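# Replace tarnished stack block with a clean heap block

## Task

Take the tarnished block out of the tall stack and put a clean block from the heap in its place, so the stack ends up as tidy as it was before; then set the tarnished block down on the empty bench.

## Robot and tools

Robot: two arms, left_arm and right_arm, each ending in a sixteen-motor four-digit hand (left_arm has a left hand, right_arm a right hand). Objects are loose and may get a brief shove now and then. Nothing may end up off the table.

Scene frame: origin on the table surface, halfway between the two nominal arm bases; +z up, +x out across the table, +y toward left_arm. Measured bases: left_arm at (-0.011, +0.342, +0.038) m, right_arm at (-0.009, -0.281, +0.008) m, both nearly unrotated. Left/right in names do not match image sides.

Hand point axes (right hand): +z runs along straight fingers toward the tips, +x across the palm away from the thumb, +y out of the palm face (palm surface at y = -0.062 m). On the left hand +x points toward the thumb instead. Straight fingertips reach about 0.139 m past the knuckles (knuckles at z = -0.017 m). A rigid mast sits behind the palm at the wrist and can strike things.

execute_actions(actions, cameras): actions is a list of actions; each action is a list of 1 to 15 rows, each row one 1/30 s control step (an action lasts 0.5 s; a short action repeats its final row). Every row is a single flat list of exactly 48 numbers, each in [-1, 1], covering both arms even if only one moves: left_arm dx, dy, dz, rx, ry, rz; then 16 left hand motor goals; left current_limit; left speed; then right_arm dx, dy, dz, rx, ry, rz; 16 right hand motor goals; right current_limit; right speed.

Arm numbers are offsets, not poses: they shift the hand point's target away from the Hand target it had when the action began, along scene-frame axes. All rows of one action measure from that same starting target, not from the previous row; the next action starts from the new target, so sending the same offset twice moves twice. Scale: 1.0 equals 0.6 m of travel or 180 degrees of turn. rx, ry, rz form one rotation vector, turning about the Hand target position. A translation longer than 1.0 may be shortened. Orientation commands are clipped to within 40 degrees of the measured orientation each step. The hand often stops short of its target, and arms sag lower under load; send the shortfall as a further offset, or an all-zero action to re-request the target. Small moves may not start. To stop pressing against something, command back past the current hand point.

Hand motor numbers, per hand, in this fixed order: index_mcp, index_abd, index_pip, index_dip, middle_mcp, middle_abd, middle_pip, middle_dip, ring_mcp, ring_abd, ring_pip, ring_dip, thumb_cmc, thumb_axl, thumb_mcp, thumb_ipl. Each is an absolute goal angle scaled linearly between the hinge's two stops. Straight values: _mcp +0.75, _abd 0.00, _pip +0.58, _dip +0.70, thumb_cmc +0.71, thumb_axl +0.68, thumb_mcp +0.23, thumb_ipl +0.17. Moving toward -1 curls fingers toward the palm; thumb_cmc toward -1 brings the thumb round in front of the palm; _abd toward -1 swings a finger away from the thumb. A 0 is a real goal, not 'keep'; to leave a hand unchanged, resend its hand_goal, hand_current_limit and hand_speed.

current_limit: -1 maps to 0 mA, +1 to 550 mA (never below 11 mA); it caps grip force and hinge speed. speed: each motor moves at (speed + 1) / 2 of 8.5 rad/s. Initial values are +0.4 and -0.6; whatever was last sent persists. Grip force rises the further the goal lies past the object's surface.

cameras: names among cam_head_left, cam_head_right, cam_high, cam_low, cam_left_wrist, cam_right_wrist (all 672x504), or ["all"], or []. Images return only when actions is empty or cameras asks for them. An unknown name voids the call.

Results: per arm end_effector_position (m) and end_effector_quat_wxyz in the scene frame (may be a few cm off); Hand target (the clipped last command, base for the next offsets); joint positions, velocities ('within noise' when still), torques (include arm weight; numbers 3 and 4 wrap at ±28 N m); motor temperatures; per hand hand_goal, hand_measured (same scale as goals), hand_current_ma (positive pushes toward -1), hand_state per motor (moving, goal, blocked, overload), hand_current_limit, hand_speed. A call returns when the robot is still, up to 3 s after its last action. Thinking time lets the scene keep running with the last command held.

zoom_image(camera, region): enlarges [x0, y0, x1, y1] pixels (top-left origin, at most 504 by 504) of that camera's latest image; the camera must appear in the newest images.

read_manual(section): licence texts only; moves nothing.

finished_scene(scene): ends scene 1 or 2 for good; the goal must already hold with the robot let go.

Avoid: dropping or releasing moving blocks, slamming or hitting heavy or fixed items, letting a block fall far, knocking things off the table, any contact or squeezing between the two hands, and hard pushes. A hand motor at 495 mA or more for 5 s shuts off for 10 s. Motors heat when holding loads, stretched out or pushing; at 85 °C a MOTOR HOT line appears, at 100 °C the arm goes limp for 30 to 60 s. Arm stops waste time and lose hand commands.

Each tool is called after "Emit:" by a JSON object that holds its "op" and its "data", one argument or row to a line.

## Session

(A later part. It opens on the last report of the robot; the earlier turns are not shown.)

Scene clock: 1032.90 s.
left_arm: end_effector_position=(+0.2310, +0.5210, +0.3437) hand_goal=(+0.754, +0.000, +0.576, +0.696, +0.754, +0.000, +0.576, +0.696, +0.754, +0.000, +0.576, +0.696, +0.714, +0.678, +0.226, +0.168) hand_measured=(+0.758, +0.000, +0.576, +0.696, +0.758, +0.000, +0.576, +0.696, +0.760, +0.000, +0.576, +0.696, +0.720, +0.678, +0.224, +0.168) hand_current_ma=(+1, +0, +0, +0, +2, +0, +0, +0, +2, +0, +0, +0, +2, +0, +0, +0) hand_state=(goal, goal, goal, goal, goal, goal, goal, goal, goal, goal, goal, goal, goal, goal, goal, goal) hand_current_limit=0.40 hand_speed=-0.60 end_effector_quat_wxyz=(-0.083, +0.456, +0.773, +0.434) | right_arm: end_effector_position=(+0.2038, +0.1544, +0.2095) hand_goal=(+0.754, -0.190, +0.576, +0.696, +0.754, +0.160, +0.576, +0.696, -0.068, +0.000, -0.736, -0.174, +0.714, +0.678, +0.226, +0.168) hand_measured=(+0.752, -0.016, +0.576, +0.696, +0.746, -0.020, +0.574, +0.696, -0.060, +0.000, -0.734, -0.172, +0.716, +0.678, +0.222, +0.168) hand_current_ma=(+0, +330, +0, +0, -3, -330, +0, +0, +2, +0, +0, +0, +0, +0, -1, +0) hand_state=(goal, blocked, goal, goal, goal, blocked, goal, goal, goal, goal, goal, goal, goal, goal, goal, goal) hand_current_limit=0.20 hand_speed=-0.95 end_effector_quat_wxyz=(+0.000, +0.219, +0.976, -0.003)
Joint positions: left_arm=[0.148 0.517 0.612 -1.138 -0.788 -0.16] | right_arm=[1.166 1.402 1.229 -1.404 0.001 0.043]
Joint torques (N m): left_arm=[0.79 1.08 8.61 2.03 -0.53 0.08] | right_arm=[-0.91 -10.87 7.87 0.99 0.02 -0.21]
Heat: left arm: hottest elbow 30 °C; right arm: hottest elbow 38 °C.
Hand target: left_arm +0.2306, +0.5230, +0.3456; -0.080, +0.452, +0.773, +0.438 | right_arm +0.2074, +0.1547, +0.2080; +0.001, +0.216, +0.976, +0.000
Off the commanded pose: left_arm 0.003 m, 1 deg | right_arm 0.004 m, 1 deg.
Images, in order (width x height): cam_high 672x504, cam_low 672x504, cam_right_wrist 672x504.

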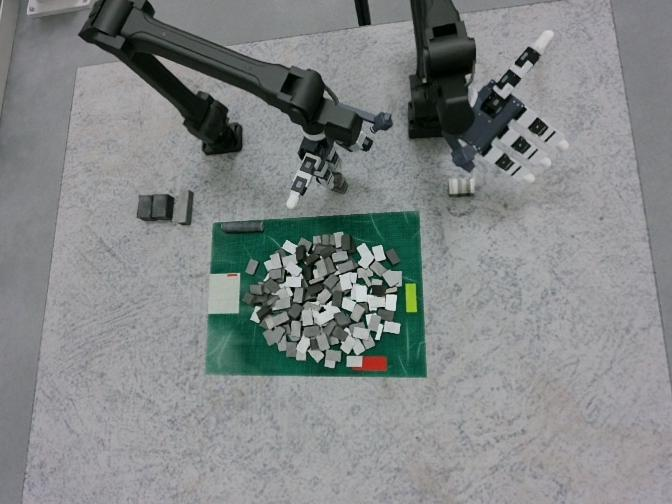

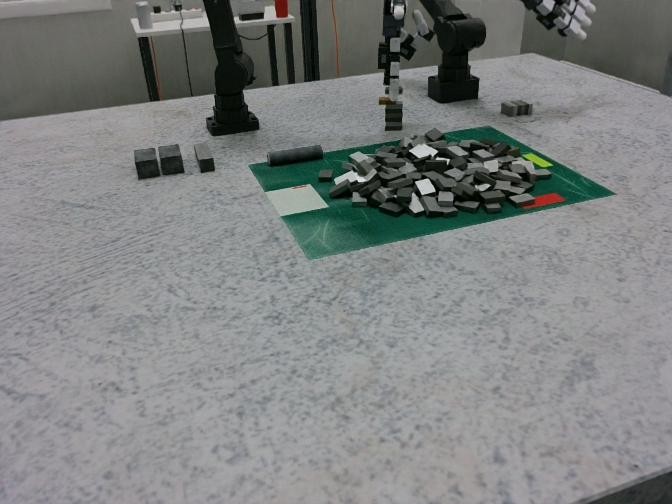

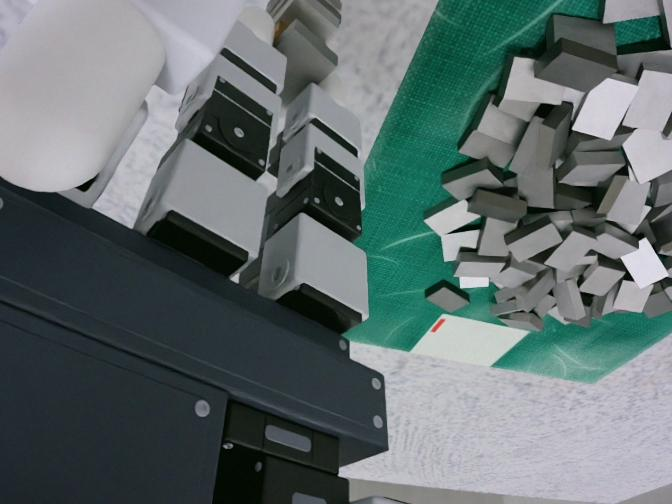

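Emit:
{"op": "execute_actions", "data": {
  "actions": [
    [[0,0,0,0,0,0,0.754,0,0.576,0.696,0.754,0,0.576,0.696,0.754,0,0.576,0.696,0.714,0.678,0.226,0.168,0.4,-0.6,0,0,-0.012,0,0,0,0.754,-0.19,0.576,0.696,0.754,0.16,0.576,0.696,-0.068,0,-0.737,-0.174,0.714,0.678,0.226,0.168,0.2,-0.95]],
    [[0,0,0,0,0,0,0.754,0,0.576,0.696,0.754,0,0.576,0.696,0.754,0,0.576,0.696,0.714,0.678,0.226,0.168,0.4,-0.6,0,0,-0.012,0,0,0,0.754,-0.19,0.576,0.696,0.754,0.16,0.576,0.696,-0.068,0,-0.737,-0.174,0.714,0.678,0.226,0.168,0.2,-0.95]]
  ],
  "cameras": ["cam_low"]
}}

Emit:
{"op": "zoom_image", "data": {
  "camera": "cam_low",
  "region": [360, 60, 420, 140]
}}

Scene clock: 1045.10 s.
left_arm: end_effector_position=(+0.2310, +0.5210, +0.3437) hand_goal=(+0.754, +0.000, +0.576, +0.696, +0.754, +0.000, +0.576, +0.696, +0.754, +0.000, +0.576, +0.696, +0.714, +0.678, +0.226, +0.168) hand_measured=(+0.758, +0.000, +0.576, +0.696, +0.758, +0.000, +0.576, +0.696, +0.760, +0.000, +0.576, +0.696, +0.720, +0.678, +0.224, +0.168) hand_current_ma=(+1, +0, +0, +0, +2, +0, +0, +0, +2, +0, +0, +0, +2, +0, +0, +0) hand_state=(goal, goal, goal, goal, goal, goal, goal, goal, goal, goal, goal, goal, goal, goal, goal, goal) hand_current_limit=0.40 hand_speed=-0.60 end_effector_quat_wxyz=(-0.083, +0.456, +0.773, +0.434) | right_arm: end_effector_position=(+0.2038, +0.1541, +0.1989) hand_goal=(+0.754, -0.190, +0.576, +0.696, +0.754, +0.160, +0.576, +0.696, -0.068, +0.000, -0.736, -0.174, +0.714, +0.678, +0.226, +0.168) hand_measured=(+0.754, -0.016, +0.576, +0.696, +0.746, -0.018, +0.574, +0.696, -0.060, +0.000, -0.734, -0.172, +0.716, +0.678, +0.222, +0.168) hand_current_ma=(+0, +330, +0, +0, -3, -330, +0, +0, +2, +0, +0, +0, +0, +0, -1, +0) hand_state=(goal, blocked, goal, goal, goal, blocked, goal, goal, goal, goal, goal, goal, goal, goal, goal, goal) hand_current_limit=0.20 hand_speed=-0.95 end_effector_quat_wxyz=(+0.000, +0.219, +0.976, +0.000)
Joint positions: left_arm=[0.148 0.517 0.612 -1.138 -0.788 -0.16] | right_arm=[1.166 1.402 1.199 -1.367 0.001 0.043]
Joint torques (N m): left_arm=[0.79 1.03 8.59 2 -0.53 0.07] | right_arm=[-0.91 -10.23 7.72 1.05 0 -0.21]
Heat: left arm: hottest elbow 30 °C; right arm: hottest elbow 37 °C.
Hand target: left_arm +0.2306, +0.5230, +0.3456; -0.080, +0.452, +0.773, +0.438 | right_arm +0.2075, +0.1546, +0.1936; +0.001, +0.216, +0.976, +0.000
Off the commanded pose: left_arm 0.003 m, 1 deg | right_arm 0.006 m, 0 deg.
Images, in order (width x height): cam_low 672x504.

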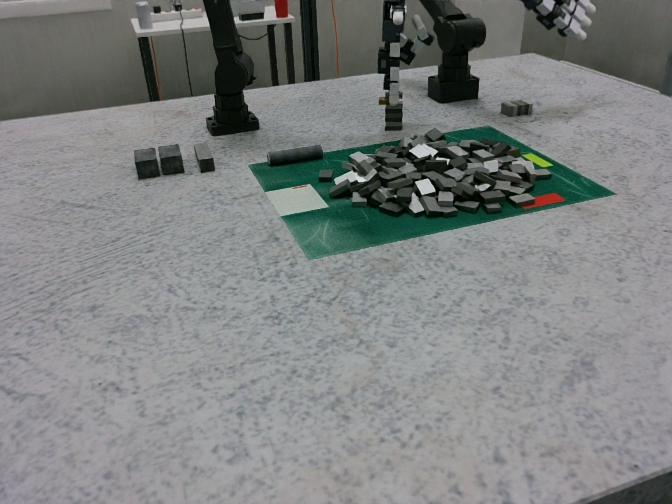

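Scaled by 6.300 from the camera's 672x504 image, which has a finer 960x720 frame.

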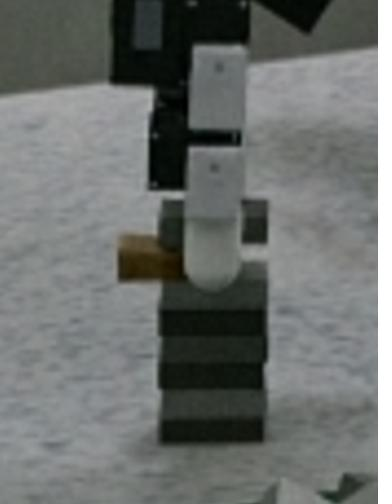

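Emit:
{"op": "execute_actions", "data": {
  "actions": [
    [[0,0,0,0,0,0,0.754,0,0.576,0.696,0.754,0,0.576,0.696,0.754,0,0.576,0.696,0.714,0.678,0.226,0.168,0.4,-0.6,0,0,-0.007,0,0,0,0.754,-0.19,0.576,0.696,0.754,0.16,0.576,0.696,-0.068,0,-0.737,-0.174,0.714,0.678,0.226,0.168,0.2,-0.95]],
    [[0,0,0,0,0,0,0.754,0,0.576,0.696,0.754,0,0.576,0.696,0.754,0,0.576,0.696,0.714,0.678,0.226,0.168,0.4,-0.6,0,0,0,0,0,0,0.754,-0.19,0.576,0.696,0.754,0.16,0.576,0.696,-0.068,0,-0.737,-0.174,0.714,0.678,0.226,0.168,0.2,-0.95]]
  ],
  "cameras": ["cam_low"]
}}

Emit:
{"op": "zoom_image", "data": {
  "camera": "cam_low",
  "region": [360, 60, 420, 140]
}}

Scene clock: 1057.63 s.
left_arm: end_effector_position=(+0.2310, +0.5210, +0.3437) hand_goal=(+0.754, +0.000, +0.576, +0.696, +0.754, +0.000, +0.576, +0.696, +0.754, +0.000, +0.576, +0.696, +0.714, +0.678, +0.226, +0.168) hand_measured=(+0.758, +0.000, +0.576, +0.696, +0.758, +0.000, +0.576, +0.696, +0.760, +0.000, +0.576, +0.696, +0.720, +0.678, +0.224, +0.168) hand_current_ma=(+1, +0, +0, +0, +2, +0, +0, +0, +2, +0, +0, +0, +2, +0, +0, +0) hand_state=(goal, goal, goal, goal, goal, goal, goal, goal, goal, goal, goal, goal, goal, goal, goal, goal) hand_current_limit=0.40 hand_speed=-0.60 end_effector_quat_wxyz=(-0.083, +0.456, +0.773, +0.434) | right_arm: end_effector_position=(+0.2039, +0.1544, +0.1963) hand_goal=(+0.754, -0.190, +0.576, +0.696, +0.754, +0.160, +0.576, +0.696, -0.068, +0.000, -0.736, -0.174, +0.714, +0.678, +0.226, +0.168) hand_measured=(+0.754, -0.016, +0.576, +0.696, +0.746, -0.018, +0.574, +0.696, -0.060, +0.000, -0.734, -0.172, +0.716, +0.678, +0.222, +0.168) hand_current_ma=(+0, +330, +0, +0, -3, -330, +0, +0, +2, +0, +0, +0, +0, +0, -1, +0) hand_state=(goal, blocked, goal, goal, goal, blocked, goal, goal, goal, goal, goal, goal, goal, goal, goal, goal) hand_current_limit=0.20 hand_speed=-0.95 end_effector_quat_wxyz=(+0.001, +0.219, +0.976, +0.002)
Joint positions: left_arm=[0.148 0.517 0.612 -1.138 -0.788 -0.16] | right_arm=[1.166 1.403 1.192 -1.356 0.001 0.043]
Joint torques (N m): left_arm=[0.91 0.97 8.61 2.04 -0.53 0.07] | right_arm=[-0.85 -9.99 7.6 1.07 0.01 -0.2]
Heat: left arm: hottest elbow 31 °C; right arm: hottest elbow 36 °C.
Hand target: left_arm +0.2306, +0.5230, +0.3456; -0.080, +0.452, +0.773, +0.438 | right_arm +0.2075, +0.1547, +0.1894; +0.001, +0.216, +0.976, +0.000
Off the commanded pose: left_arm 0.003 m, 1 deg | right_arm 0.008 m, 0 deg.
Images, in order (width x height): cam_low 672x504.

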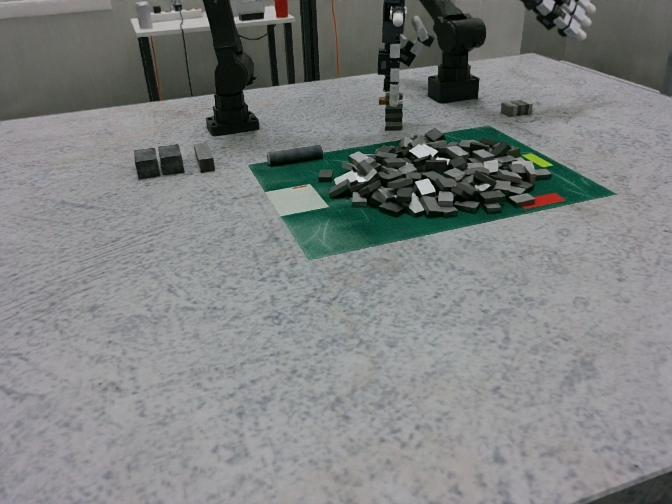

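Scaled by 6.300 from the camera's 672x504 image, which has a finer 960x720 frame.

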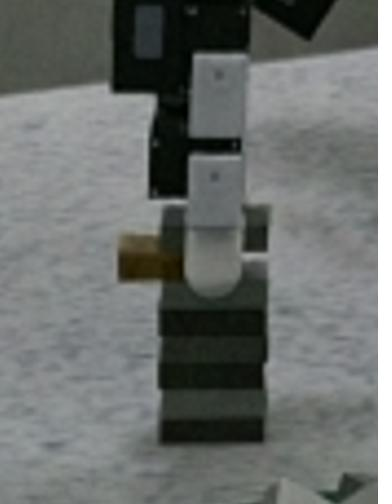

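Emit:
{"op": "execute_actions", "data": {
  "actions": [
    [[0,0,0,0,0,0,0.754,0,0.576,0.696,0.754,0,0.576,0.696,0.754,0,0.576,0.696,0.714,0.678,0.226,0.168,0.4,-0.6,0,0,0,0,0,0,0.754,0.1,0.576,0.696,0.754,-0.12,0.576,0.696,-0.068,0,-0.737,-0.174,0.714,0.678,0.226,0.168,0.2,-0.95]],
    [[0,0,0,0,0,0,0.754,0,0.576,0.696,0.754,0,0.576,0.696,0.754,0,0.576,0.696,0.714,0.678,0.226,0.168,0.4,-0.6,0,0,0,0,0,0,0.754,0.12,0.576,0.696,0.754,-0.12,0.576,0.696,-0.068,0,-0.737,-0.174,0.714,0.678,0.226,0.168,0.2,-0.85]],
    [[0,0,0,0,0,0,0.754,0,0.576,0.696,0.754,0,0.576,0.696,0.754,0,0.576,0.696,0.714,0.678,0.226,0.168,0.4,-0.6,0.0077,0.0113,0.0463,0.01,-0.0042,0,0.754,0.12,0.576,0.696,0.754,-0.12,0.576,0.696,-0.068,0,-0.737,-0.174,0.714,0.678,0.226,0.168,0.2,-0.85]],
    [[0,0,0,0,0,0,0.754,0,0.576,0.696,0.754,0,0.576,0.696,0.754,0,0.576,0.696,0.714,0.678,0.226,0.168,0.4,-0.6,0.0077,0.0113,0.0463,0.01,-0.0042,0,0.754,0.12,0.576,0.696,0.754,-0.12,0.576,0.696,-0.068,0,-0.737,-0.174,0.714,0.678,0.226,0.168,0.2,-0.85]]
  ],
  "cameras": ["cam_low", "cam_right_wrist", "cam_high"]
}}

Emit:
{"op": "zoom_image", "data": {
  "camera": "cam_low",
  "region": [360, 60, 420, 140]
}}

Emit:
{"op": "zoom_image", "data": {
  "camera": "cam_right_wrist",
  "region": [220, 0, 420, 120]
}}

Scene clock: 1085.23 s.
left_arm: end_effector_position=(+0.2310, +0.5210, +0.3437) hand_goal=(+0.754, +0.000, +0.576, +0.696, +0.754, +0.000, +0.576, +0.696, +0.754, +0.000, +0.576, +0.696, +0.714, +0.678, +0.226, +0.168) hand_measured=(+0.758, +0.000, +0.576, +0.696, +0.758, +0.000, +0.576, +0.696, +0.760, +0.000, +0.576, +0.696, +0.720, +0.678, +0.224, +0.168) hand_current_ma=(+1, +0, +0, +0, +2, +0, +0, +0, +2, +0, +0, +0, +2, +0, +0, +0) hand_state=(goal, goal, goal, goal, goal, goal, goal, goal, goal, goal, goal, goal, goal, goal, goal, goal) hand_current_limit=0.40 hand_speed=-0.60 end_effector_quat_wxyz=(-0.083, +0.456, +0.773, +0.434) | right_arm: end_effector_position=(+0.2071, +0.1556, +0.2119) hand_goal=(+0.754, +0.120, +0.576, +0.696, +0.754, -0.120, +0.576, +0.696, -0.068, +0.000, -0.736, -0.174, +0.714, +0.678, +0.226, +0.168) hand_measured=(+0.754, +0.116, +0.576, +0.696, +0.748, -0.116, +0.574, +0.696, -0.060, +0.000, -0.734, -0.172, +0.716, +0.678, +0.222, +0.168) hand_current_ma=(+0, -1, +0, +0, -1, +1, +0, +0, +2, +0, +0, +0, +0, +0, -1, +0) hand_state=(goal, goal, goal, goal, goal, goal, goal, goal, goal, goal, goal, goal, goal, goal, goal, goal) hand_current_limit=0.20 hand_speed=-0.85 end_effector_quat_wxyz=(+0.001, +0.219, +0.976, +0.003)
Joint positions: left_arm=[0.148 0.517 0.612 -1.138 -0.788 -0.16] | right_arm=[1.16 1.399 1.229 -1.394 0.001 0.037]
Joint torques (N m): left_arm=[0.79 0.97 8.62 2 -0.53 0.08] | right_arm=[-0.91 -11.99 13.14 0.09 0 -0.21]
Heat: left arm: hottest elbow 31 °C; right arm: hottest elbow 34 °C.
Hand target: left_arm +0.2306, +0.5230, +0.3456; -0.080, +0.452, +0.773, +0.438 | right_arm +0.2167, +0.1682, +0.2451; +0.007, +0.216, +0.976, +0.034
Off the commanded pose: left_arm 0.003 m, 1 deg | right_arm 0.037 m, 4 deg.
Images, in order (width x height): cam_high 672x504, cam_low 672x504, cam_right_wrist 672x504.

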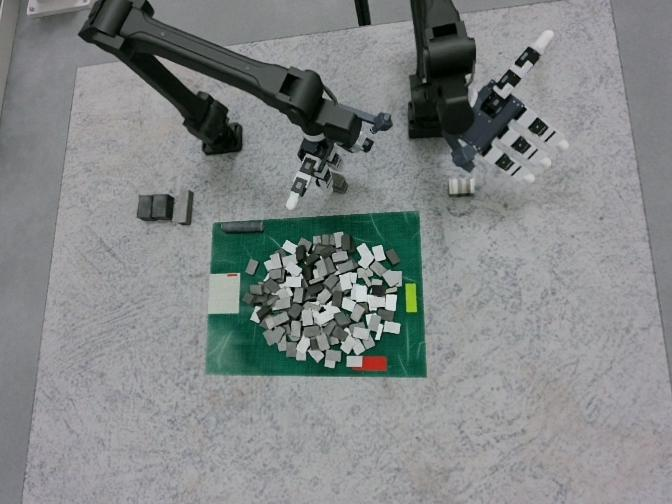

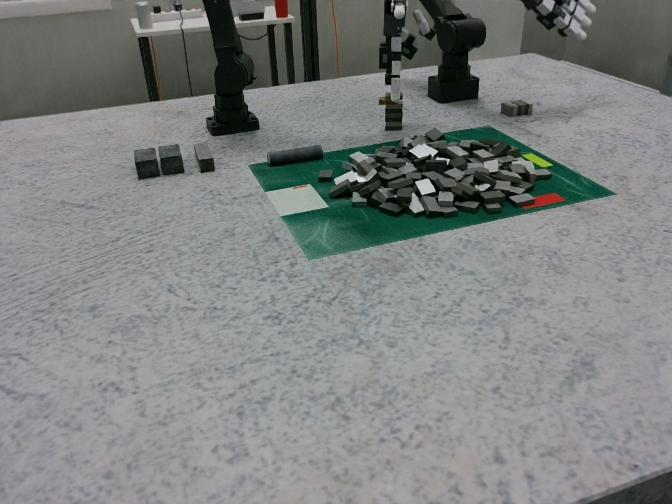

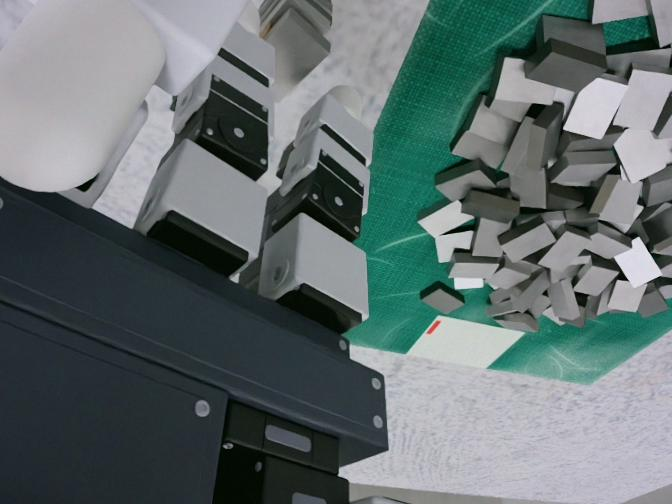

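Scaled by 6.300 from the camera's 672x504 image, which has a finer 960x720 frame.

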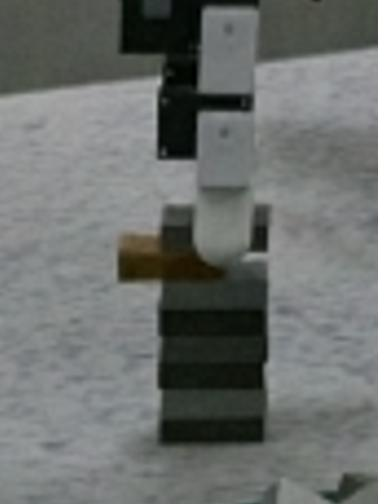

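Scaled by 2.520 from the camera's 672x504 image, which has a finer 960x720 frame.

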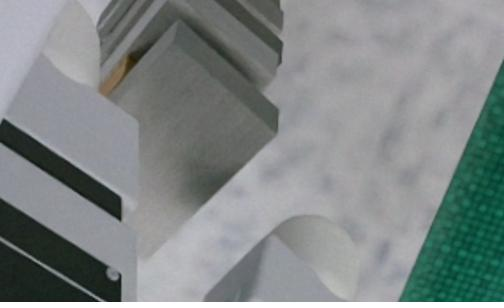

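Emit:
{"op": "execute_actions", "data": {
  "actions": [
    [[0,0,0,0,0,0,0.754,0,0.576,0.696,0.754,0,0.576,0.696,0.754,0,0.576,0.696,0.714,0.678,0.226,0.168,0.4,-0.6,-0.0053,-0.002,-0.0367,0,0,0,0.754,0.12,0.576,0.696,0.754,-0.12,0.576,0.696,-0.068,0,-0.737,-0.174,0.714,0.678,0.226,0.168,0.2,-0.85]],
    [[0,0,0,0,0,0,0.754,0,0.576,0.696,0.754,0,0.576,0.696,0.754,0,0.576,0.696,0.714,0.678,0.226,0.168,0.4,-0.6,0,0,-0.0367,0,0,0,0.754,0.12,0.576,0.696,0.754,-0.12,0.576,0.696,-0.068,0,-0.737,-0.174,0.714,0.678,0.226,0.168,0.2,-0.85]],
    [[0,0,0,0,0,0,0.754,0,0.576,0.696,0.754,0,0.576,0.696,0.754,0,0.576,0.696,0.714,0.678,0.226,0.168,0.4,-0.6,0,0,0.0333,0,0,0,0.754,0.12,0.576,0.696,0.754,-0.12,0.576,0.696,-0.068,0,-0.737,-0.174,0.714,0.678,0.226,0.168,0.2,-0.85]],
    [[0,0,0,0,0,0,0.754,0,0.576,0.696,0.754,0,0.576,0.696,0.754,0,0.576,0.696,0.714,0.678,0.226,0.168,0.4,-0.6,0,0,0.0333,0,0,0,0.754,0.12,0.576,0.696,0.754,-0.12,0.576,0.696,-0.068,0,-0.737,-0.174,0.714,0.678,0.226,0.168,0.2,-0.85]]
  ],
  "cameras": ["cam_low", "cam_right_wrist"]
}}

Emit:
{"op": "zoom_image", "data": {
  "camera": "cam_low",
  "region": [360, 60, 420, 140]
}}

Emit:
{"op": "zoom_image", "data": {
  "camera": "cam_right_wrist",
  "region": [220, 0, 420, 120]
}}

Scene clock: 1110.33 s.
left_arm: end_effector_position=(+0.2310, +0.5210, +0.3437) hand_goal=(+0.754, +0.000, +0.576, +0.696, +0.754, +0.000, +0.576, +0.696, +0.754, +0.000, +0.576, +0.696, +0.714, +0.678, +0.226, +0.168) hand_measured=(+0.758, +0.000, +0.576, +0.696, +0.758, +0.000, +0.576, +0.696, +0.760, +0.000, +0.576, +0.696, +0.720, +0.678, +0.224, +0.168) hand_current_ma=(+1, +0, +0, +0, +2, +0, +0, +0, +2, +0, +0, +0, +2, +0, +0, +0) hand_state=(goal, goal, goal, goal, goal, goal, goal, goal, goal, goal, goal, goal, goal, goal, goal, goal) hand_current_limit=0.40 hand_speed=-0.60 end_effector_quat_wxyz=(-0.083, +0.456, +0.773, +0.434) | right_arm: end_effector_position=(+0.2060, +0.1530, +0.2061) hand_goal=(+0.754, +0.120, +0.576, +0.696, +0.754, -0.120, +0.576, +0.696, -0.068, +0.000, -0.736, -0.174, +0.714, +0.678, +0.226, +0.168) hand_measured=(+0.754, +0.116, +0.576, +0.696, +0.750, -0.116, +0.574, +0.696, -0.060, +0.000, -0.734, -0.172, +0.716, +0.678, +0.222, +0.168) hand_current_ma=(+0, -1, +0, +0, -1, +1, +0, +0, +2, +0, +0, +0, +0, +0, -1, +0) hand_state=(goal, goal, goal, goal, goal, goal, goal, goal, goal, goal, goal, goal, goal, goal, goal, goal) hand_current_limit=0.20 hand_speed=-0.85 end_effector_quat_wxyz=(+0.001, +0.219, +0.976, +0.001)
Joint positions: left_arm=[0.148 0.517 0.612 -1.138 -0.788 -0.16] | right_arm=[1.16 1.397 1.212 -1.383 0.001 0.037]
Joint torques (N m): left_arm=[0.79 1.03 8.61 2.03 -0.52 0.07] | right_arm=[-0.5 -12.1 13.16 0.16 0 -0.16]
Heat: left arm: hottest elbow 31 °C; right arm: hottest elbow 36 °C.
Hand target: left_arm +0.2306, +0.5230, +0.3456; -0.080, +0.452, +0.773, +0.438 | right_arm +0.2135, +0.1669, +0.2410; +0.007, +0.216, +0.976, +0.034
Off the commanded pose: left_arm 0.003 m, 1 deg | right_arm 0.038 m, 4 deg.
Images, in order (width x height): cam_low 672x504, cam_right_wrist 672x504.

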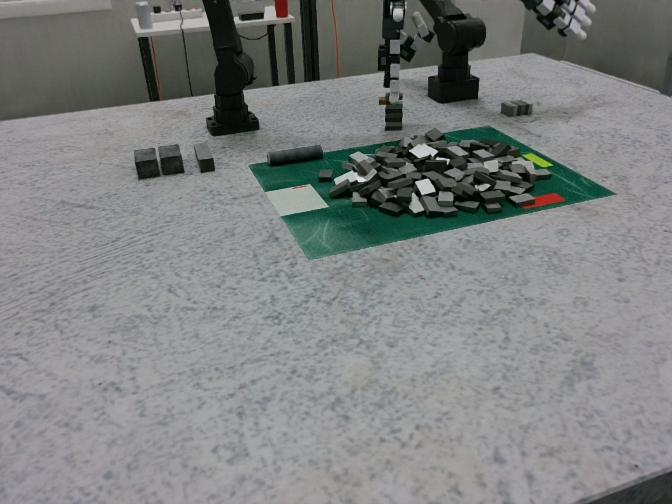

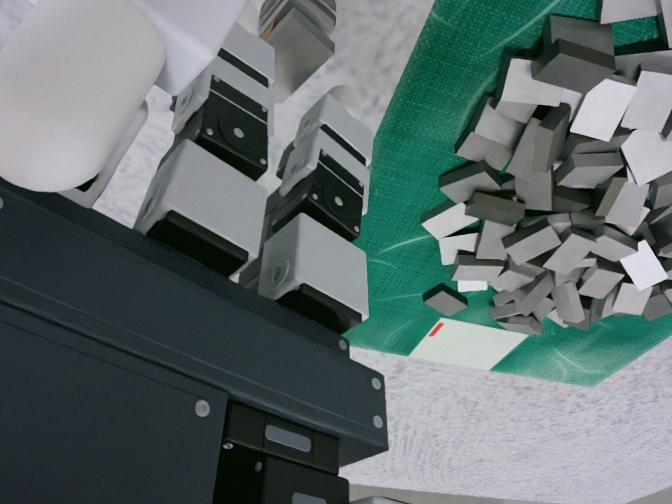

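Scaled by 6.300 from the camera's 672x504 image, which has a finer 960x720 frame.

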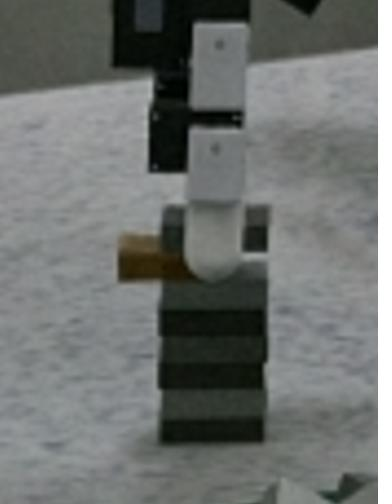

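Scaled by 2.520 from the camera's 672x504 image, which has a finer 960x720 frame.

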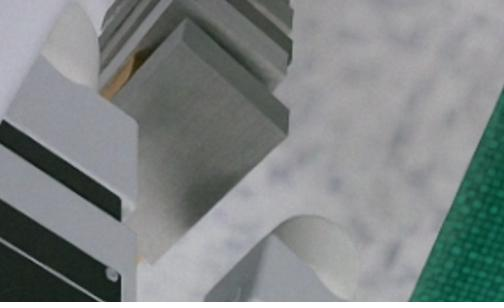

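Emit:
{"op": "execute_actions", "data": {
  "actions": [
    [[0,0,0,0,0,0,0.754,0,0.576,0.696,0.754,0,0.576,0.696,0.754,0,0.576,0.696,0.714,0.678,0.226,0.168,0.4,-0.6,-0.0037,0.0025,0.0055,0,0,0,0.754,0.12,0.576,0.696,0.754,-0.12,0.576,0.696,-0.068,0,-0.737,-0.174,0.714,0.678,0.226,0.168,0.2,-0.85]],
    [[0,0,0,0,0,0,0.754,0,0.576,0.696,0.754,0,0.576,0.696,0.754,0,0.576,0.696,0.714,0.678,0.226,0.168,0.4,-0.6,0,0,0,0,0,0,0.754,0.03,0.576,0.696,0.754,-0.03,0.576,0.696,-0.068,0,-0.737,-0.174,0.714,0.678,0.226,0.168,0.2,-0.93]],
    [[0,0,0,0,0,0,0.754,0,0.576,0.696,0.754,0,0.576,0.696,0.754,0,0.576,0.696,0.714,0.678,0.226,0.168,0.4,-0.6,0,0,0,0,0,0,0.754,-0.02,0.576,0.696,0.754,0,0.576,0.696,-0.068,0,-0.737,-0.174,0.714,0.678,0.226,0.168,0.2,-0.95]]
  ],
  "cameras": ["cam_low", "cam_right_wrist"]
}}

Emit:
{"op": "zoom_image", "data": {
  "camera": "cam_low",
  "region": [360, 60, 420, 140]
}}

Emit:
{"op": "zoom_image", "data": {
  "camera": "cam_right_wrist",
  "region": [220, 0, 420, 120]
}}

Scene clock: 1129.50 s.
left_arm: end_effector_position=(+0.2310, +0.5210, +0.3437) hand_goal=(+0.754, +0.000, +0.576, +0.696, +0.754, +0.000, +0.576, +0.696, +0.754, +0.000, +0.576, +0.696, +0.714, +0.678, +0.226, +0.168) hand_measured=(+0.758, +0.000, +0.576, +0.696, +0.758, +0.000, +0.576, +0.696, +0.760, +0.000, +0.576, +0.696, +0.720, +0.678, +0.224, +0.168) hand_current_ma=(+1, +0, +0, +0, +2, +0, +0, +0, +2, +0, +0, +0, +2, +0, +0, +0) hand_state=(goal, goal, goal, goal, goal, goal, goal, goal, goal, goal, goal, goal, goal, goal, goal, goal) hand_current_limit=0.40 hand_speed=-0.60 end_effector_quat_wxyz=(-0.083, +0.456, +0.773, +0.434) | right_arm: end_effector_position=(+0.2062, +0.1536, +0.2094) hand_goal=(+0.754, -0.020, +0.576, +0.696, +0.754, +0.000, +0.576, +0.696, -0.068, +0.000, -0.736, -0.174, +0.714, +0.678, +0.226, +0.168) hand_measured=(+0.754, +0.002, +0.576, +0.696, +0.750, -0.016, +0.574, +0.696, -0.060, +0.000, -0.734, -0.172, +0.716, +0.678, +0.222, +0.168) hand_current_ma=(+0, +11, +0, +0, -1, -6, +0, +0, +2, +0, +0, +0, +0, +0, -1, +0) hand_state=(goal, blocked, goal, goal, goal, goal, goal, goal, goal, goal, goal, goal, goal, goal, goal, goal) hand_current_limit=0.20 hand_speed=-0.95 end_effector_quat_wxyz=(+0.001, +0.219, +0.976, +0.001)
Joint positions: left_arm=[0.148 0.517 0.612 -1.138 -0.788 -0.16] | right_arm=[1.16 1.397 1.221 -1.392 0.001 0.037]
Joint torques (N m): left_arm=[0.85 1.03 8.58 2.03 -0.53 0.07] | right_arm=[0.03 -12.1 13.23 0.13 0 -0.11]
Heat: left arm: hottest elbow 31 °C; right arm: hottest elbow 38 °C.
Hand target: left_arm +0.2306, +0.5230, +0.3456; -0.080, +0.452, +0.773, +0.438 | right_arm +0.2113, +0.1685, +0.2444; +0.007, +0.216, +0.976, +0.034
Off the commanded pose: left_arm 0.003 m, 1 deg | right_arm 0.038 m, 4 deg.
Images, in order (width x height): cam_low 672x504, cam_right_wrist 672x504.

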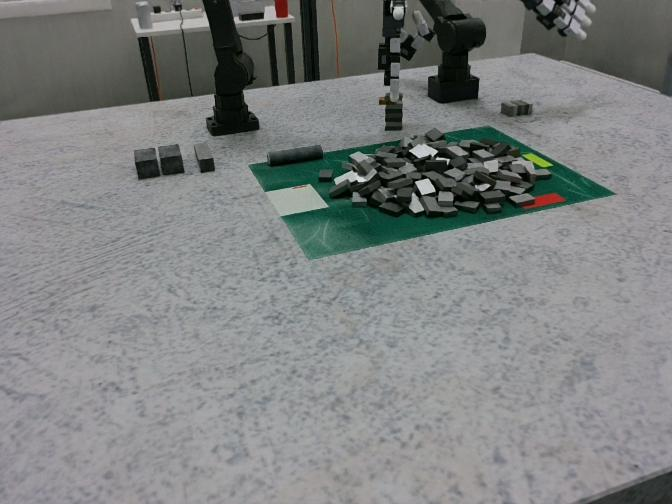

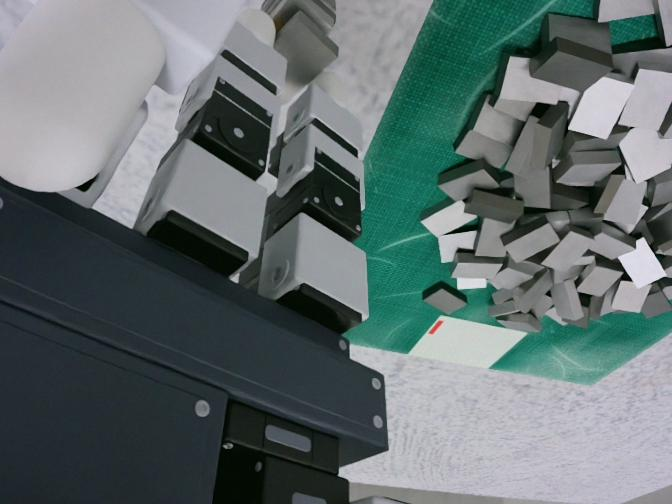

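Scaled by 6.300 from the camera's 672x504 image, which has a finer 960x720 frame.

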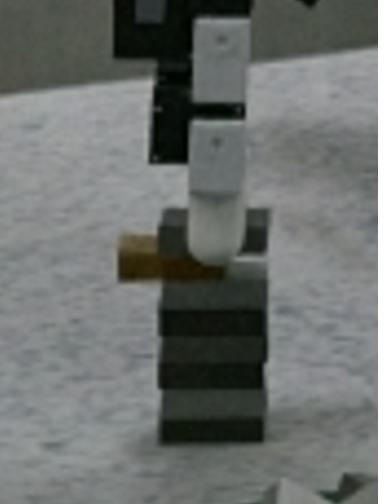

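Scaled by 2.520 from the camera's 672x504 image, which has a finer 960x720 frame.

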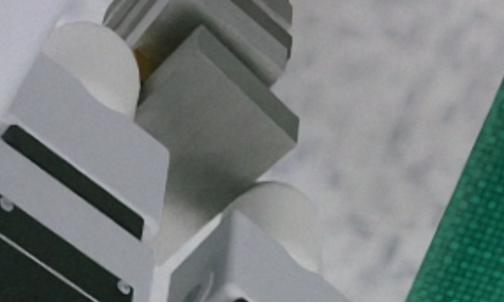

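Emit:
{"op": "execute_actions", "data": {
  "actions": [
    [[0,0,0,0,0,0,0.754,0,0.576,0.696,0.754,0,0.576,0.696,0.754,0,0.576,0.696,0.714,0.678,0.226,0.168,0.4,-0.6,0,0,0,0,0,0,0.754,-0.19,0.576,0.696,0.754,0.16,0.576,0.696,-0.068,0,-0.737,-0.174,0.714,0.678,0.226,0.168,0.2,-0.95]],
    [[0,0,0,0,0,0,0.754,0,0.576,0.696,0.754,0,0.576,0.696,0.754,0,0.576,0.696,0.714,0.678,0.226,0.168,0.4,-0.6,0,0,0,0,0,0,0.754,-0.19,0.576,0.696,0.754,0.16,0.576,0.696,-0.068,0,-0.737,-0.174,0.714,0.678,0.226,0.168,0.2,-0.95]],
    [[0,0,0,0,0,0,0.754,0,0.576,0.696,0.754,0,0.576,0.696,0.754,0,0.576,0.696,0.714,0.678,0.226,0.168,0.4,-0.6,0,0,0,0,0,0,0.754,-0.19,0.576,0.696,0.754,0.16,0.576,0.696,-0.068,0,-0.737,-0.174,0.714,0.678,0.226,0.168,0.2,-0.95]]
  ],
  "cameras": ["cam_right_wrist","cam_low"]
}}

Emit:
{"op": "zoom_image", "data": {
  "camera": "cam_low",
  "region": [330, 60, 450, 150]
}}

Scene clock: 1185.23 s.
left_arm: end_effector_position=(+0.2310, +0.5210, +0.3437) hand_goal=(+0.754, +0.000, +0.576, +0.696, +0.754, +0.000, +0.576, +0.696, +0.754, +0.000, +0.576, +0.696, +0.714, +0.678, +0.226, +0.168) hand_measured=(+0.758, +0.000, +0.576, +0.696, +0.758, +0.000, +0.576, +0.696, +0.760, +0.000, +0.576, +0.696, +0.720, +0.678, +0.224, +0.168) hand_current_ma=(+1, +0, +0, +0, +2, +0, +0, +0, +2, +0, +0, +0, +2, +0, +0, +0) hand_state=(goal, goal, goal, goal, goal, goal, goal, goal, goal, goal, goal, goal, goal, goal, goal, goal) hand_current_limit=0.40 hand_speed=-0.60 end_effector_quat_wxyz=(-0.083, +0.456, +0.773, +0.434) | right_arm: end_effector_position=(+0.2062, +0.1536, +0.2094) hand_goal=(+0.754, -0.190, +0.576, +0.696, +0.754, +0.160, +0.576, +0.696, -0.068, +0.000, -0.736, -0.174, +0.714, +0.678, +0.226, +0.168) hand_measured=(+0.754, -0.010, +0.576, +0.696, +0.750, -0.008, +0.574, +0.696, -0.060, +0.000, -0.734, -0.172, +0.716, +0.678, +0.222, +0.168) hand_current_ma=(+0, +330, +0, +0, -1, -330, +0, +0, +2, +0, +0, +0, +0, +0, -1, +0) hand_state=(goal, blocked, goal, goal, goal, blocked, goal, goal, goal, goal, goal, goal, goal, goal, goal, goal) hand_current_limit=0.20 hand_speed=-0.95 end_effector_quat_wxyz=(+0.001, +0.219, +0.976, +0.001)
Joint positions: left_arm=[0.148 0.517 0.612 -1.138 -0.788 -0.16] | right_arm=[1.16 1.397 1.221 -1.392 0.001 0.037]
Joint torques (N m): left_arm=[0.85 1.03 8.59 2.03 -0.53 0.08] | right_arm=[0.03 -12.16 13.24 0.13 0.01 -0.11]
Motor temperatures (°C): left_arm=[25 23 31 24 27 23] | right_arm=[28 25 40 22 24 24]
Heat: left arm: hottest elbow 31 °C; right arm: hottest elbow 40 °C.
Hand target: left_arm +0.2306, +0.5230, +0.3456; -0.080, +0.452, +0.773, +0.438 | right_arm +0.2113, +0.1685, +0.2444; +0.007, +0.216, +0.976, +0.034
Off the commanded pose: left_arm 0.003 m, 1 deg | right_arm 0.038 m, 4 deg.
Images, in order (width x height): cam_low 672x504, cam_right_wrist 672x504.

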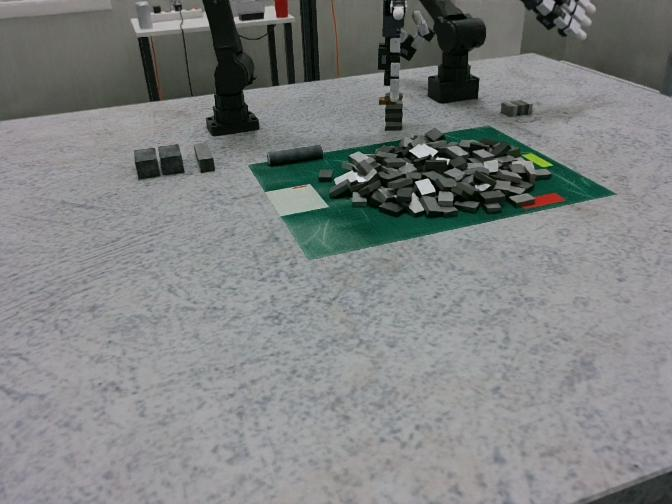

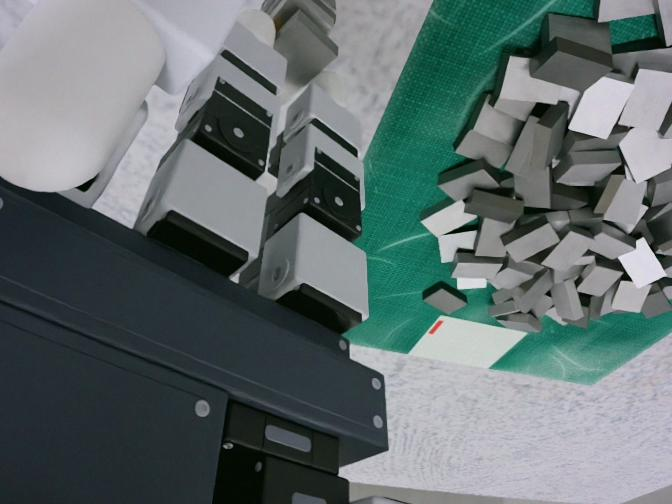

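Scaled by 4.200 from the camera's 672x504 image, which has a finer 960x720 frame.

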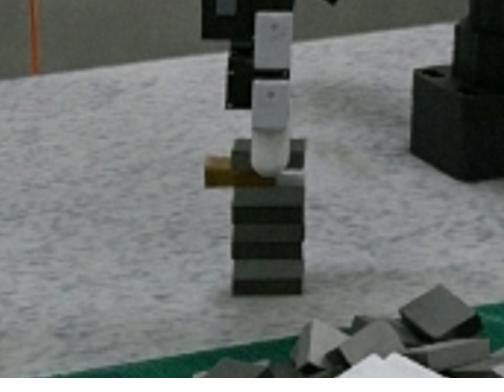

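Emit:
{"op": "execute_actions", "data": {
  "actions": [
    [[0,0,0,0,0,0,0.754,0,0.576,0.696,0.754,0,0.576,0.696,0.754,0,0.576,0.696,0.714,0.678,0.226,0.168,0.4,-0.6,0,0,0.01,0,0,0,0.754,-0.19,0.576,0.696,0.754,0.16,0.576,0.696,-0.068,0,-0.737,-0.174,0.714,0.678,0.226,0.168,0.2,-0.95],[0,0,0,0,0,0,0.754,0,0.576,0.696,0.754,0,0.576,0.696,0.754,0,0.576,0.696,0.714,0.678,0.226,0.168,0.4,-0.6,0,0,0.02,0,0,0,0.754,-0.19,0.576,0.696,0.754,0.16,0.576,0.696,-0.068,0,-0.737,-0.174,0.714,0.678,0.226,0.168,0.2,-0.95],[0,0,0,0,0,0,0.754,0,0.576,0.696,0.754,0,0.576,0.696,0.754,0,0.576,0.696,0.714,0.678,0.226,0.168,0.4,-0.6,0,0,0.03,0,0,0,0.754,-0.19,0.576,0.696,0.754,0.16,0.576,0.696,-0.068,0,-0.737,-0.174,0.714,0.678,0.226,0.168,0.2,-0.95],[0,0,0,0,0,0,0.754,0,0.576,0.696,0.754,0,0.576,0.696,0.754,0,0.576,0.696,0.714,0.678,0.226,0.168,0.4,-0.6,0,0,0.05,0,0,0,0.754,-0.19,0.576,0.696,0.754,0.16,0.576,0.696,-0.068,0,-0.737,-0.174,0.714,0.678,0.226,0.168,0.2,-0.95]],
    [[0,0,0,0,0,0,0.754,0,0.576,0.696,0.754,0,0.576,0.696,0.754,0,0.576,0.696,0.714,0.678,0.226,0.168,0.4,-0.6,0,0,0.02,0,0,0,0.754,-0.19,0.576,0.696,0.754,0.16,0.576,0.696,-0.068,0,-0.737,-0.174,0.714,0.678,0.226,0.168,0.2,-0.95],[0,0,0,0,0,0,0.754,0,0.576,0.696,0.754,0,0.576,0.696,0.754,0,0.576,0.696,0.714,0.678,0.226,0.168,0.4,-0.6,0,0,0.05,0,0,0,0.754,-0.19,0.576,0.696,0.754,0.16,0.576,0.696,-0.068,0,-0.737,-0.174,0.714,0.678,0.226,0.168,0.2,-0.95]]
  ],
  "cameras": ["cam_right_wrist","cam_low","cam_high"]
}}

Emit:
{"op": "zoom_image", "data": {
  "camera": "cam_low",
  "region": [330, 60, 450, 150]
}}

Scene clock: 1204.67 s.
left_arm: end_effector_position=(+0.2310, +0.5210, +0.3437) hand_goal=(+0.754, +0.000, +0.576, +0.696, +0.754, +0.000, +0.576, +0.696, +0.754, +0.000, +0.576, +0.696, +0.714, +0.678, +0.226, +0.168) hand_measured=(+0.758, +0.000, +0.576, +0.696, +0.758, +0.000, +0.576, +0.696, +0.760, +0.000, +0.576, +0.696, +0.720, +0.678, +0.224, +0.168) hand_current_ma=(+1, +0, +0, +0, +2, +0, +0, +0, +2, +0, +0, +0, +2, +0, +0, +0) hand_state=(goal, goal, goal, goal, goal, goal, goal, goal, goal, goal, goal, goal, goal, goal, goal, goal) hand_current_limit=0.40 hand_speed=-0.60 end_effector_quat_wxyz=(-0.083, +0.456, +0.773, +0.434) | right_arm: end_effector_position=(+0.2073, +0.1562, +0.2690) hand_goal=(+0.754, -0.190, +0.576, +0.696, +0.754, +0.160, +0.576, +0.696, -0.068, +0.000, -0.736, -0.174, +0.714, +0.678, +0.226, +0.168) hand_measured=(+0.752, -0.012, +0.576, +0.696, +0.752, -0.008, +0.574, +0.696, -0.060, +0.000, -0.734, -0.172, +0.716, +0.678, +0.222, +0.168) hand_current_ma=(+0, +330, +0, +0, +0, -330, +0, +0, +2, +0, +0, +0, +0, +0, -1, +0) hand_state=(goal, blocked, goal, goal, goal, blocked, goal, goal, goal, goal, goal, goal, goal, goal, goal, goal) hand_current_limit=0.20 hand_speed=-0.95 end_effector_quat_wxyz=(+0.001, +0.219, +0.976, +0.002)
Joint positions: left_arm=[0.148 0.517 0.612 -1.138 -0.788 -0.16] | right_arm=[1.16 1.389 1.37 -1.548 0.001 0.037]
Joint torques (N m): left_arm=[0.85 0.97 8.59 2.02 -0.53 0.07] | right_arm=[0.03 -11.81 13.74 0.14 0.01 -0.11]
Heat: left arm: hottest elbow 31 °C; right arm: hottest elbow 40 °C.
Hand target: left_arm +0.2306, +0.5230, +0.3456; -0.080, +0.452, +0.773, +0.438 | right_arm +0.2113, +0.1684, +0.3042; +0.007, +0.216, +0.976, +0.033
Off the commanded pose: left_arm 0.003 m, 1 deg | right_arm 0.038 m, 4 deg.
Images, in order (width x height): cam_high 672x504, cam_low 672x504, cam_right_wrist 672x504.

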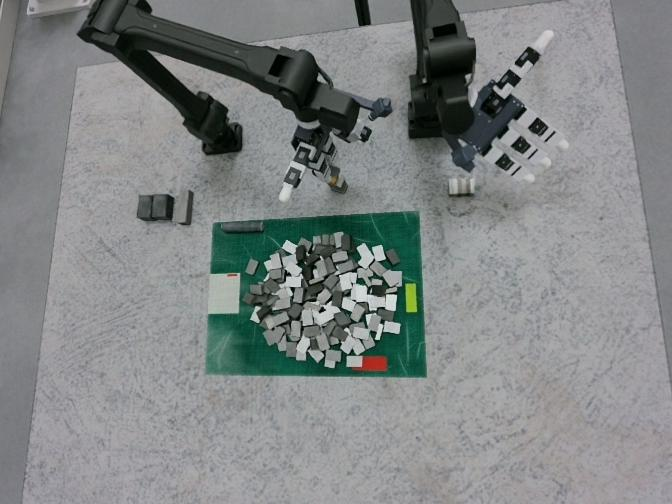

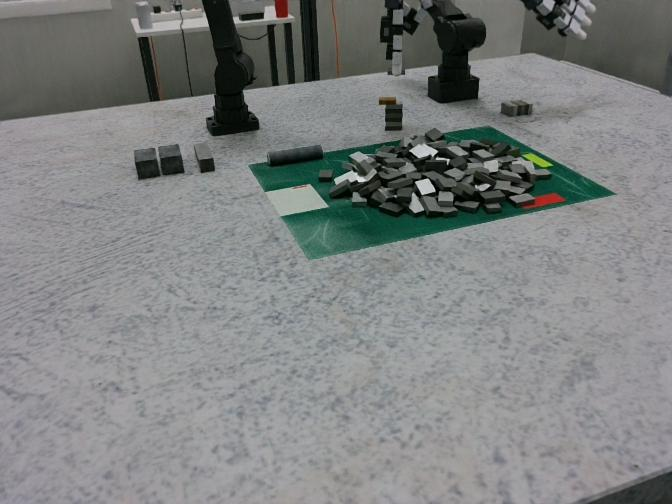

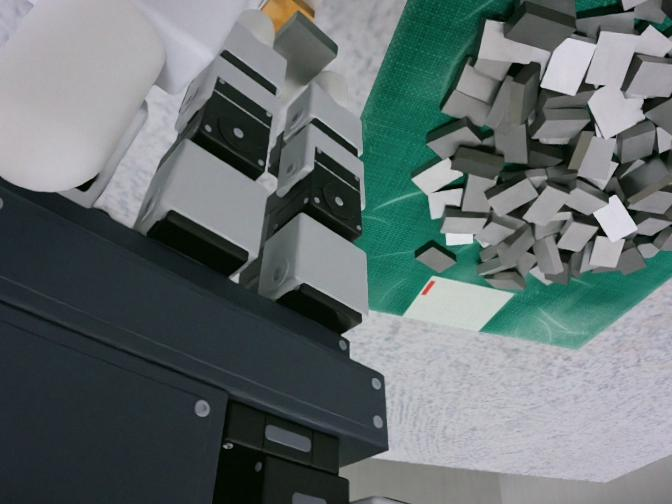

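Scaled by 4.200 from the camera's 672x504 image, which has a finer 960x720 frame.

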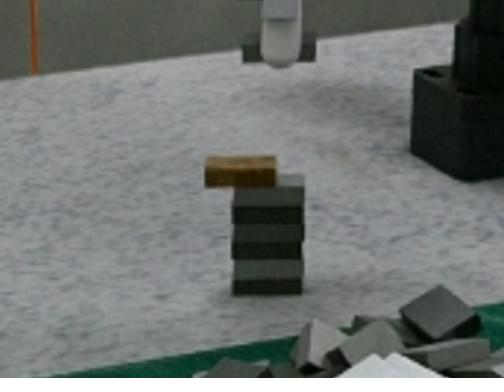

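Emit:
{"op": "execute_actions", "data": {
  "actions": [
    [[0,0,0,0,0,0,0.754,0,0.576,0.696,0.754,0,0.576,0.696,0.754,0,0.576,0.696,0.714,0.678,0.226,0.168,0.4,-0.6,-0.0228,-0.0514,-0.0176,-0.0051,0.0021,0,0.754,-0.19,0.576,0.696,0.754,0.16,0.576,0.696,-0.068,0,-0.737,-0.174,0.714,0.678,0.226,0.168,0.2,-0.95]],
    [[0,0,0,0,0,0,0.754,0,0.576,0.696,0.754,0,0.576,0.696,0.754,0,0.576,0.696,0.714,0.678,0.226,0.168,0.4,-0.6,-0.0228,-0.0514,-0.0176,-0.0051,0.0021,0,0.754,-0.19,0.576,0.696,0.754,0.16,0.576,0.696,-0.068,0,-0.737,-0.174,0.714,0.678,0.226,0.168,0.2,-0.95]],
    [[0,0,0,0,0,0,0.754,0,0.576,0.696,0.754,0,0.576,0.696,0.754,0,0.576,0.696,0.714,0.678,0.226,0.168,0.4,-0.6,-0.0228,-0.0514,-0.0176,-0.0051,0.0021,0,0.754,-0.19,0.576,0.696,0.754,0.16,0.576,0.696,-0.068,0,-0.737,-0.174,0.714,0.678,0.226,0.168,0.2,-0.95]],
    [[0,0,0,0,0,0,0.754,0,0.576,0.696,0.754,0,0.576,0.696,0.754,0,0.576,0.696,0.714,0.678,0.226,0.168,0.4,-0.6,-0.0228,-0.0514,-0.0176,-0.0050,0.0022,0,0.754,-0.19,0.576,0.696,0.754,0.16,0.576,0.696,-0.068,0,-0.737,-0.174,0.714,0.678,0.226,0.168,0.2,-0.95]]
  ],
  "cameras": []
}}

Scene clock: 1238.80 s.
left_arm: end_effector_position=(+0.2310, +0.5210, +0.3437) hand_goal=(+0.754, +0.000, +0.576, +0.696, +0.754, +0.000, +0.576, +0.696, +0.754, +0.000, +0.576, +0.696, +0.714, +0.678, +0.226, +0.168) hand_measured=(+0.758, +0.000, +0.576, +0.696, +0.758, +0.000, +0.576, +0.696, +0.760, +0.000, +0.576, +0.696, +0.720, +0.678, +0.224, +0.168) hand_current_ma=(+1, +0, +0, +0, +2, +0, +0, +0, +2, +0, +0, +0, +2, +0, +0, +0) hand_state=(goal, goal, goal, goal, goal, goal, goal, goal, goal, goal, goal, goal, goal, goal, goal, goal) hand_current_limit=0.40 hand_speed=-0.60 end_effector_quat_wxyz=(-0.083, +0.456, +0.773, +0.434) | right_arm: end_effector_position=(+0.1609, +0.0481, +0.2606) hand_goal=(+0.754, -0.190, +0.576, +0.696, +0.754, +0.160, +0.576, +0.696, -0.068, +0.000, -0.736, -0.174, +0.714, +0.678, +0.226, +0.168) hand_measured=(+0.750, -0.012, +0.574, +0.696, +0.754, -0.008, +0.576, +0.696, -0.060, +0.000, -0.734, -0.172, +0.714, +0.678, +0.222, +0.168) hand_current_ma=(-1, +330, +0, +0, +0, -330, +0, +0, +2, +0, +0, +0, +0, +0, -1, +0) hand_state=(goal, blocked, goal, goal, goal, blocked, goal, goal, goal, goal, goal, goal, goal, goal, goal, goal) hand_current_limit=0.20 hand_speed=-0.95 end_effector_quat_wxyz=(+0.000, +0.219, +0.976, +0.000)
Joint positions: left_arm=[0.148 0.517 0.612 -1.138 -0.788 -0.16] | right_arm=[1.16 1.08 1.089 -1.579 0.001 0.037]
Joint torques (N m): left_arm=[0.85 1.03 8.61 2.03 -0.52 0.08] | right_arm=[0.56 -6.71 8.12 0.18 0.01 -0.06]
Heat: left arm: hottest elbow 31 °C; right arm: hottest elbow 39 °C.
Hand target: left_arm +0.2306, +0.5230, +0.3456; -0.080, +0.452, +0.773, +0.438 | right_arm +0.1566, +0.0451, +0.2620; +0.001, +0.216, +0.976, -0.001
Off the commanded pose: left_arm 0.003 m, 1 deg | right_arm 0.005 m, 0 deg.
No camera images: "cameras" was empty.

Emit:
{"op": "execute_actions", "data": {
  "actions": [
    [[0,0,0,0,0,0,0.754,0,0.576,0.696,0.754,0,0.576,0.696,0.754,0,0.576,0.696,0.714,0.678,0.226,0.168,0.4,-0.6,-0.001,0,-0.045,0,0,0,0.754,-0.19,0.576,0.696,0.754,0.16,0.576,0.696,-0.068,0,-0.737,-0.174,0.714,0.678,0.226,0.168,0.2,-0.95]],
    [[0,0,0,0,0,0,0.754,0,0.576,0.696,0.754,0,0.576,0.696,0.754,0,0.576,0.696,0.714,0.678,0.226,0.168,0.4,-0.6,-0.001,0,-0.055,0,0,0,0.754,-0.19,0.576,0.696,0.754,0.16,0.576,0.696,-0.068,0,-0.737,-0.174,0.714,0.678,0.226,0.168,0.2,-0.95]],
    [[0,0,0,0,0,0,0.754,0,0.576,0.696,0.754,0,0.576,0.696,0.754,0,0.576,0.696,0.714,0.678,0.226,0.168,0.4,-0.6,-0.001,0,-0.055,0,0,0,0.754,-0.19,0.576,0.696,0.754,0.16,0.576,0.696,-0.068,0,-0.737,-0.174,0.714,0.678,0.226,0.168,0.2,-0.95]],
    [[0,0,0,0,0,0,0.754,0,0.576,0.696,0.754,0,0.576,0.696,0.754,0,0.576,0.696,0.714,0.678,0.226,0.168,0.4,-0.6,-0.001,0,-0.035,0,0,0,0.754,-0.19,0.576,0.696,0.754,0.16,0.576,0.696,-0.068,0,-0.737,-0.174,0.714,0.678,0.226,0.168,0.2,-0.95]]
  ],
  "cameras": ["cam_low","cam_high"]
}}

Emit:
{"op": "zoom_image", "data": {
  "camera": "cam_low",
  "region": [300, 50, 420, 140]
}}

Scene clock: 1262.27 s.
left_arm: end_effector_position=(+0.2310, +0.5210, +0.3437) hand_goal=(+0.754, +0.000, +0.576, +0.696, +0.754, +0.000, +0.576, +0.696, +0.754, +0.000, +0.576, +0.696, +0.714, +0.678, +0.226, +0.168) hand_measured=(+0.758, +0.000, +0.576, +0.696, +0.758, +0.000, +0.576, +0.696, +0.760, +0.000, +0.576, +0.696, +0.720, +0.678, +0.224, +0.168) hand_current_ma=(+1, +0, +0, +0, +2, +0, +0, +0, +2, +0, +0, +0, +2, +0, +0, +0) hand_state=(goal, goal, goal, goal, goal, goal, goal, goal, goal, goal, goal, goal, goal, goal, goal, goal) hand_current_limit=0.40 hand_speed=-0.60 end_effector_quat_wxyz=(-0.083, +0.456, +0.773, +0.434) | right_arm: end_effector_position=(+0.1562, +0.0423, +0.1502) hand_goal=(+0.754, -0.190, +0.576, +0.696, +0.754, +0.160, +0.576, +0.696, -0.068, +0.000, -0.736, -0.174, +0.714, +0.678, +0.226, +0.168) hand_measured=(+0.750, -0.012, +0.574, +0.696, +0.754, -0.008, +0.576, +0.696, -0.060, +0.000, -0.734, -0.172, +0.714, +0.678, +0.222, +0.168) hand_current_ma=(-1, +330, +0, +0, +0, -330, +0, +0, +2, +0, +0, +0, +0, +0, -1, +0) hand_state=(goal, blocked, goal, goal, goal, blocked, goal, goal, goal, goal, goal, goal, goal, goal, goal, goal) hand_current_limit=0.20 hand_speed=-0.95 end_effector_quat_wxyz=(+0.000, +0.216, +0.976, -0.002)
Joint positions: left_arm=[0.148 0.517 0.612 -1.138 -0.788 -0.16] | right_arm=[1.166 1.107 0.816 -1.284 0.001 0.037]
Joint torques (N m): left_arm=[0.79 1.03 8.61 2.02 -0.53 0.07] | right_arm=[0.79 -5.25 7.77 0.99 0.01 0.02]
Heat: left arm: hottest elbow 31 °C; right arm: hottest elbow 38 °C.
Hand target: left_arm +0.2306, +0.5230, +0.3456; -0.080, +0.452, +0.773, +0.438 | right_arm +0.1542, +0.0452, +0.1481; +0.001, +0.216, +0.976, +0.000
Off the commanded pose: left_arm 0.003 m, 1 deg | right_arm 0.004 m, 0 deg.
Images, in order (width x height): cam_high 672x504, cam_low 672x504.

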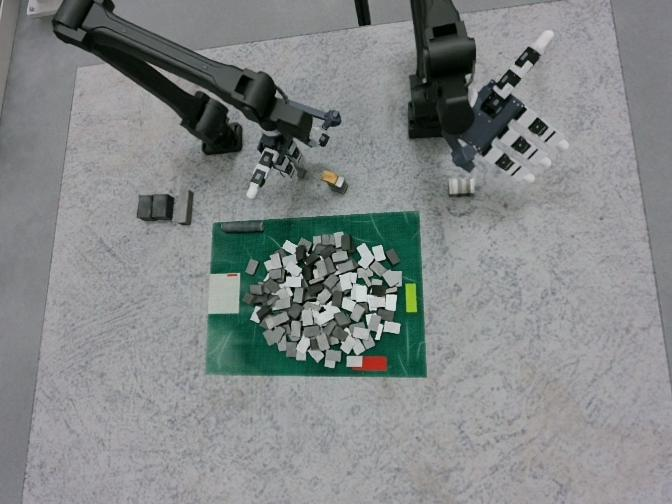

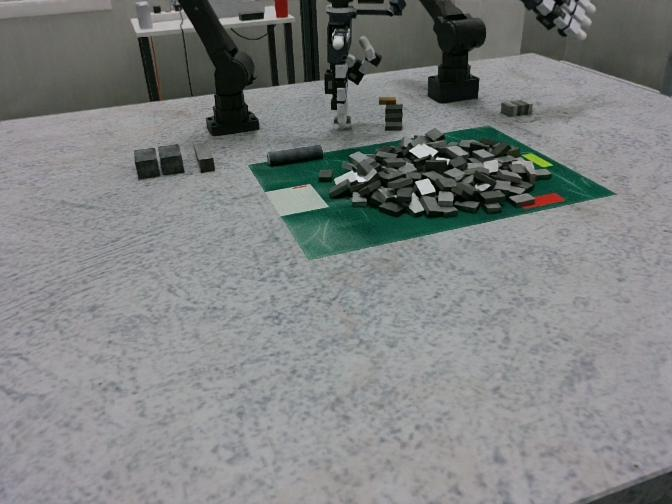

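Scaled by 4.200 from the camera's 672x504 image, which has a finer 960x720 frame.

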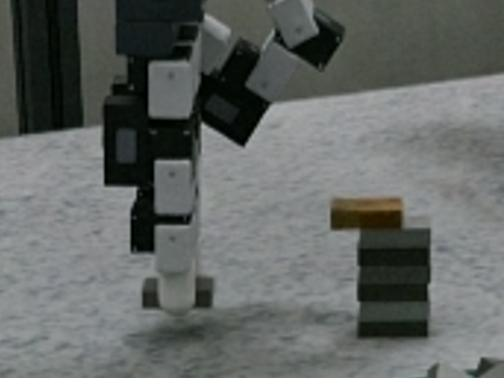

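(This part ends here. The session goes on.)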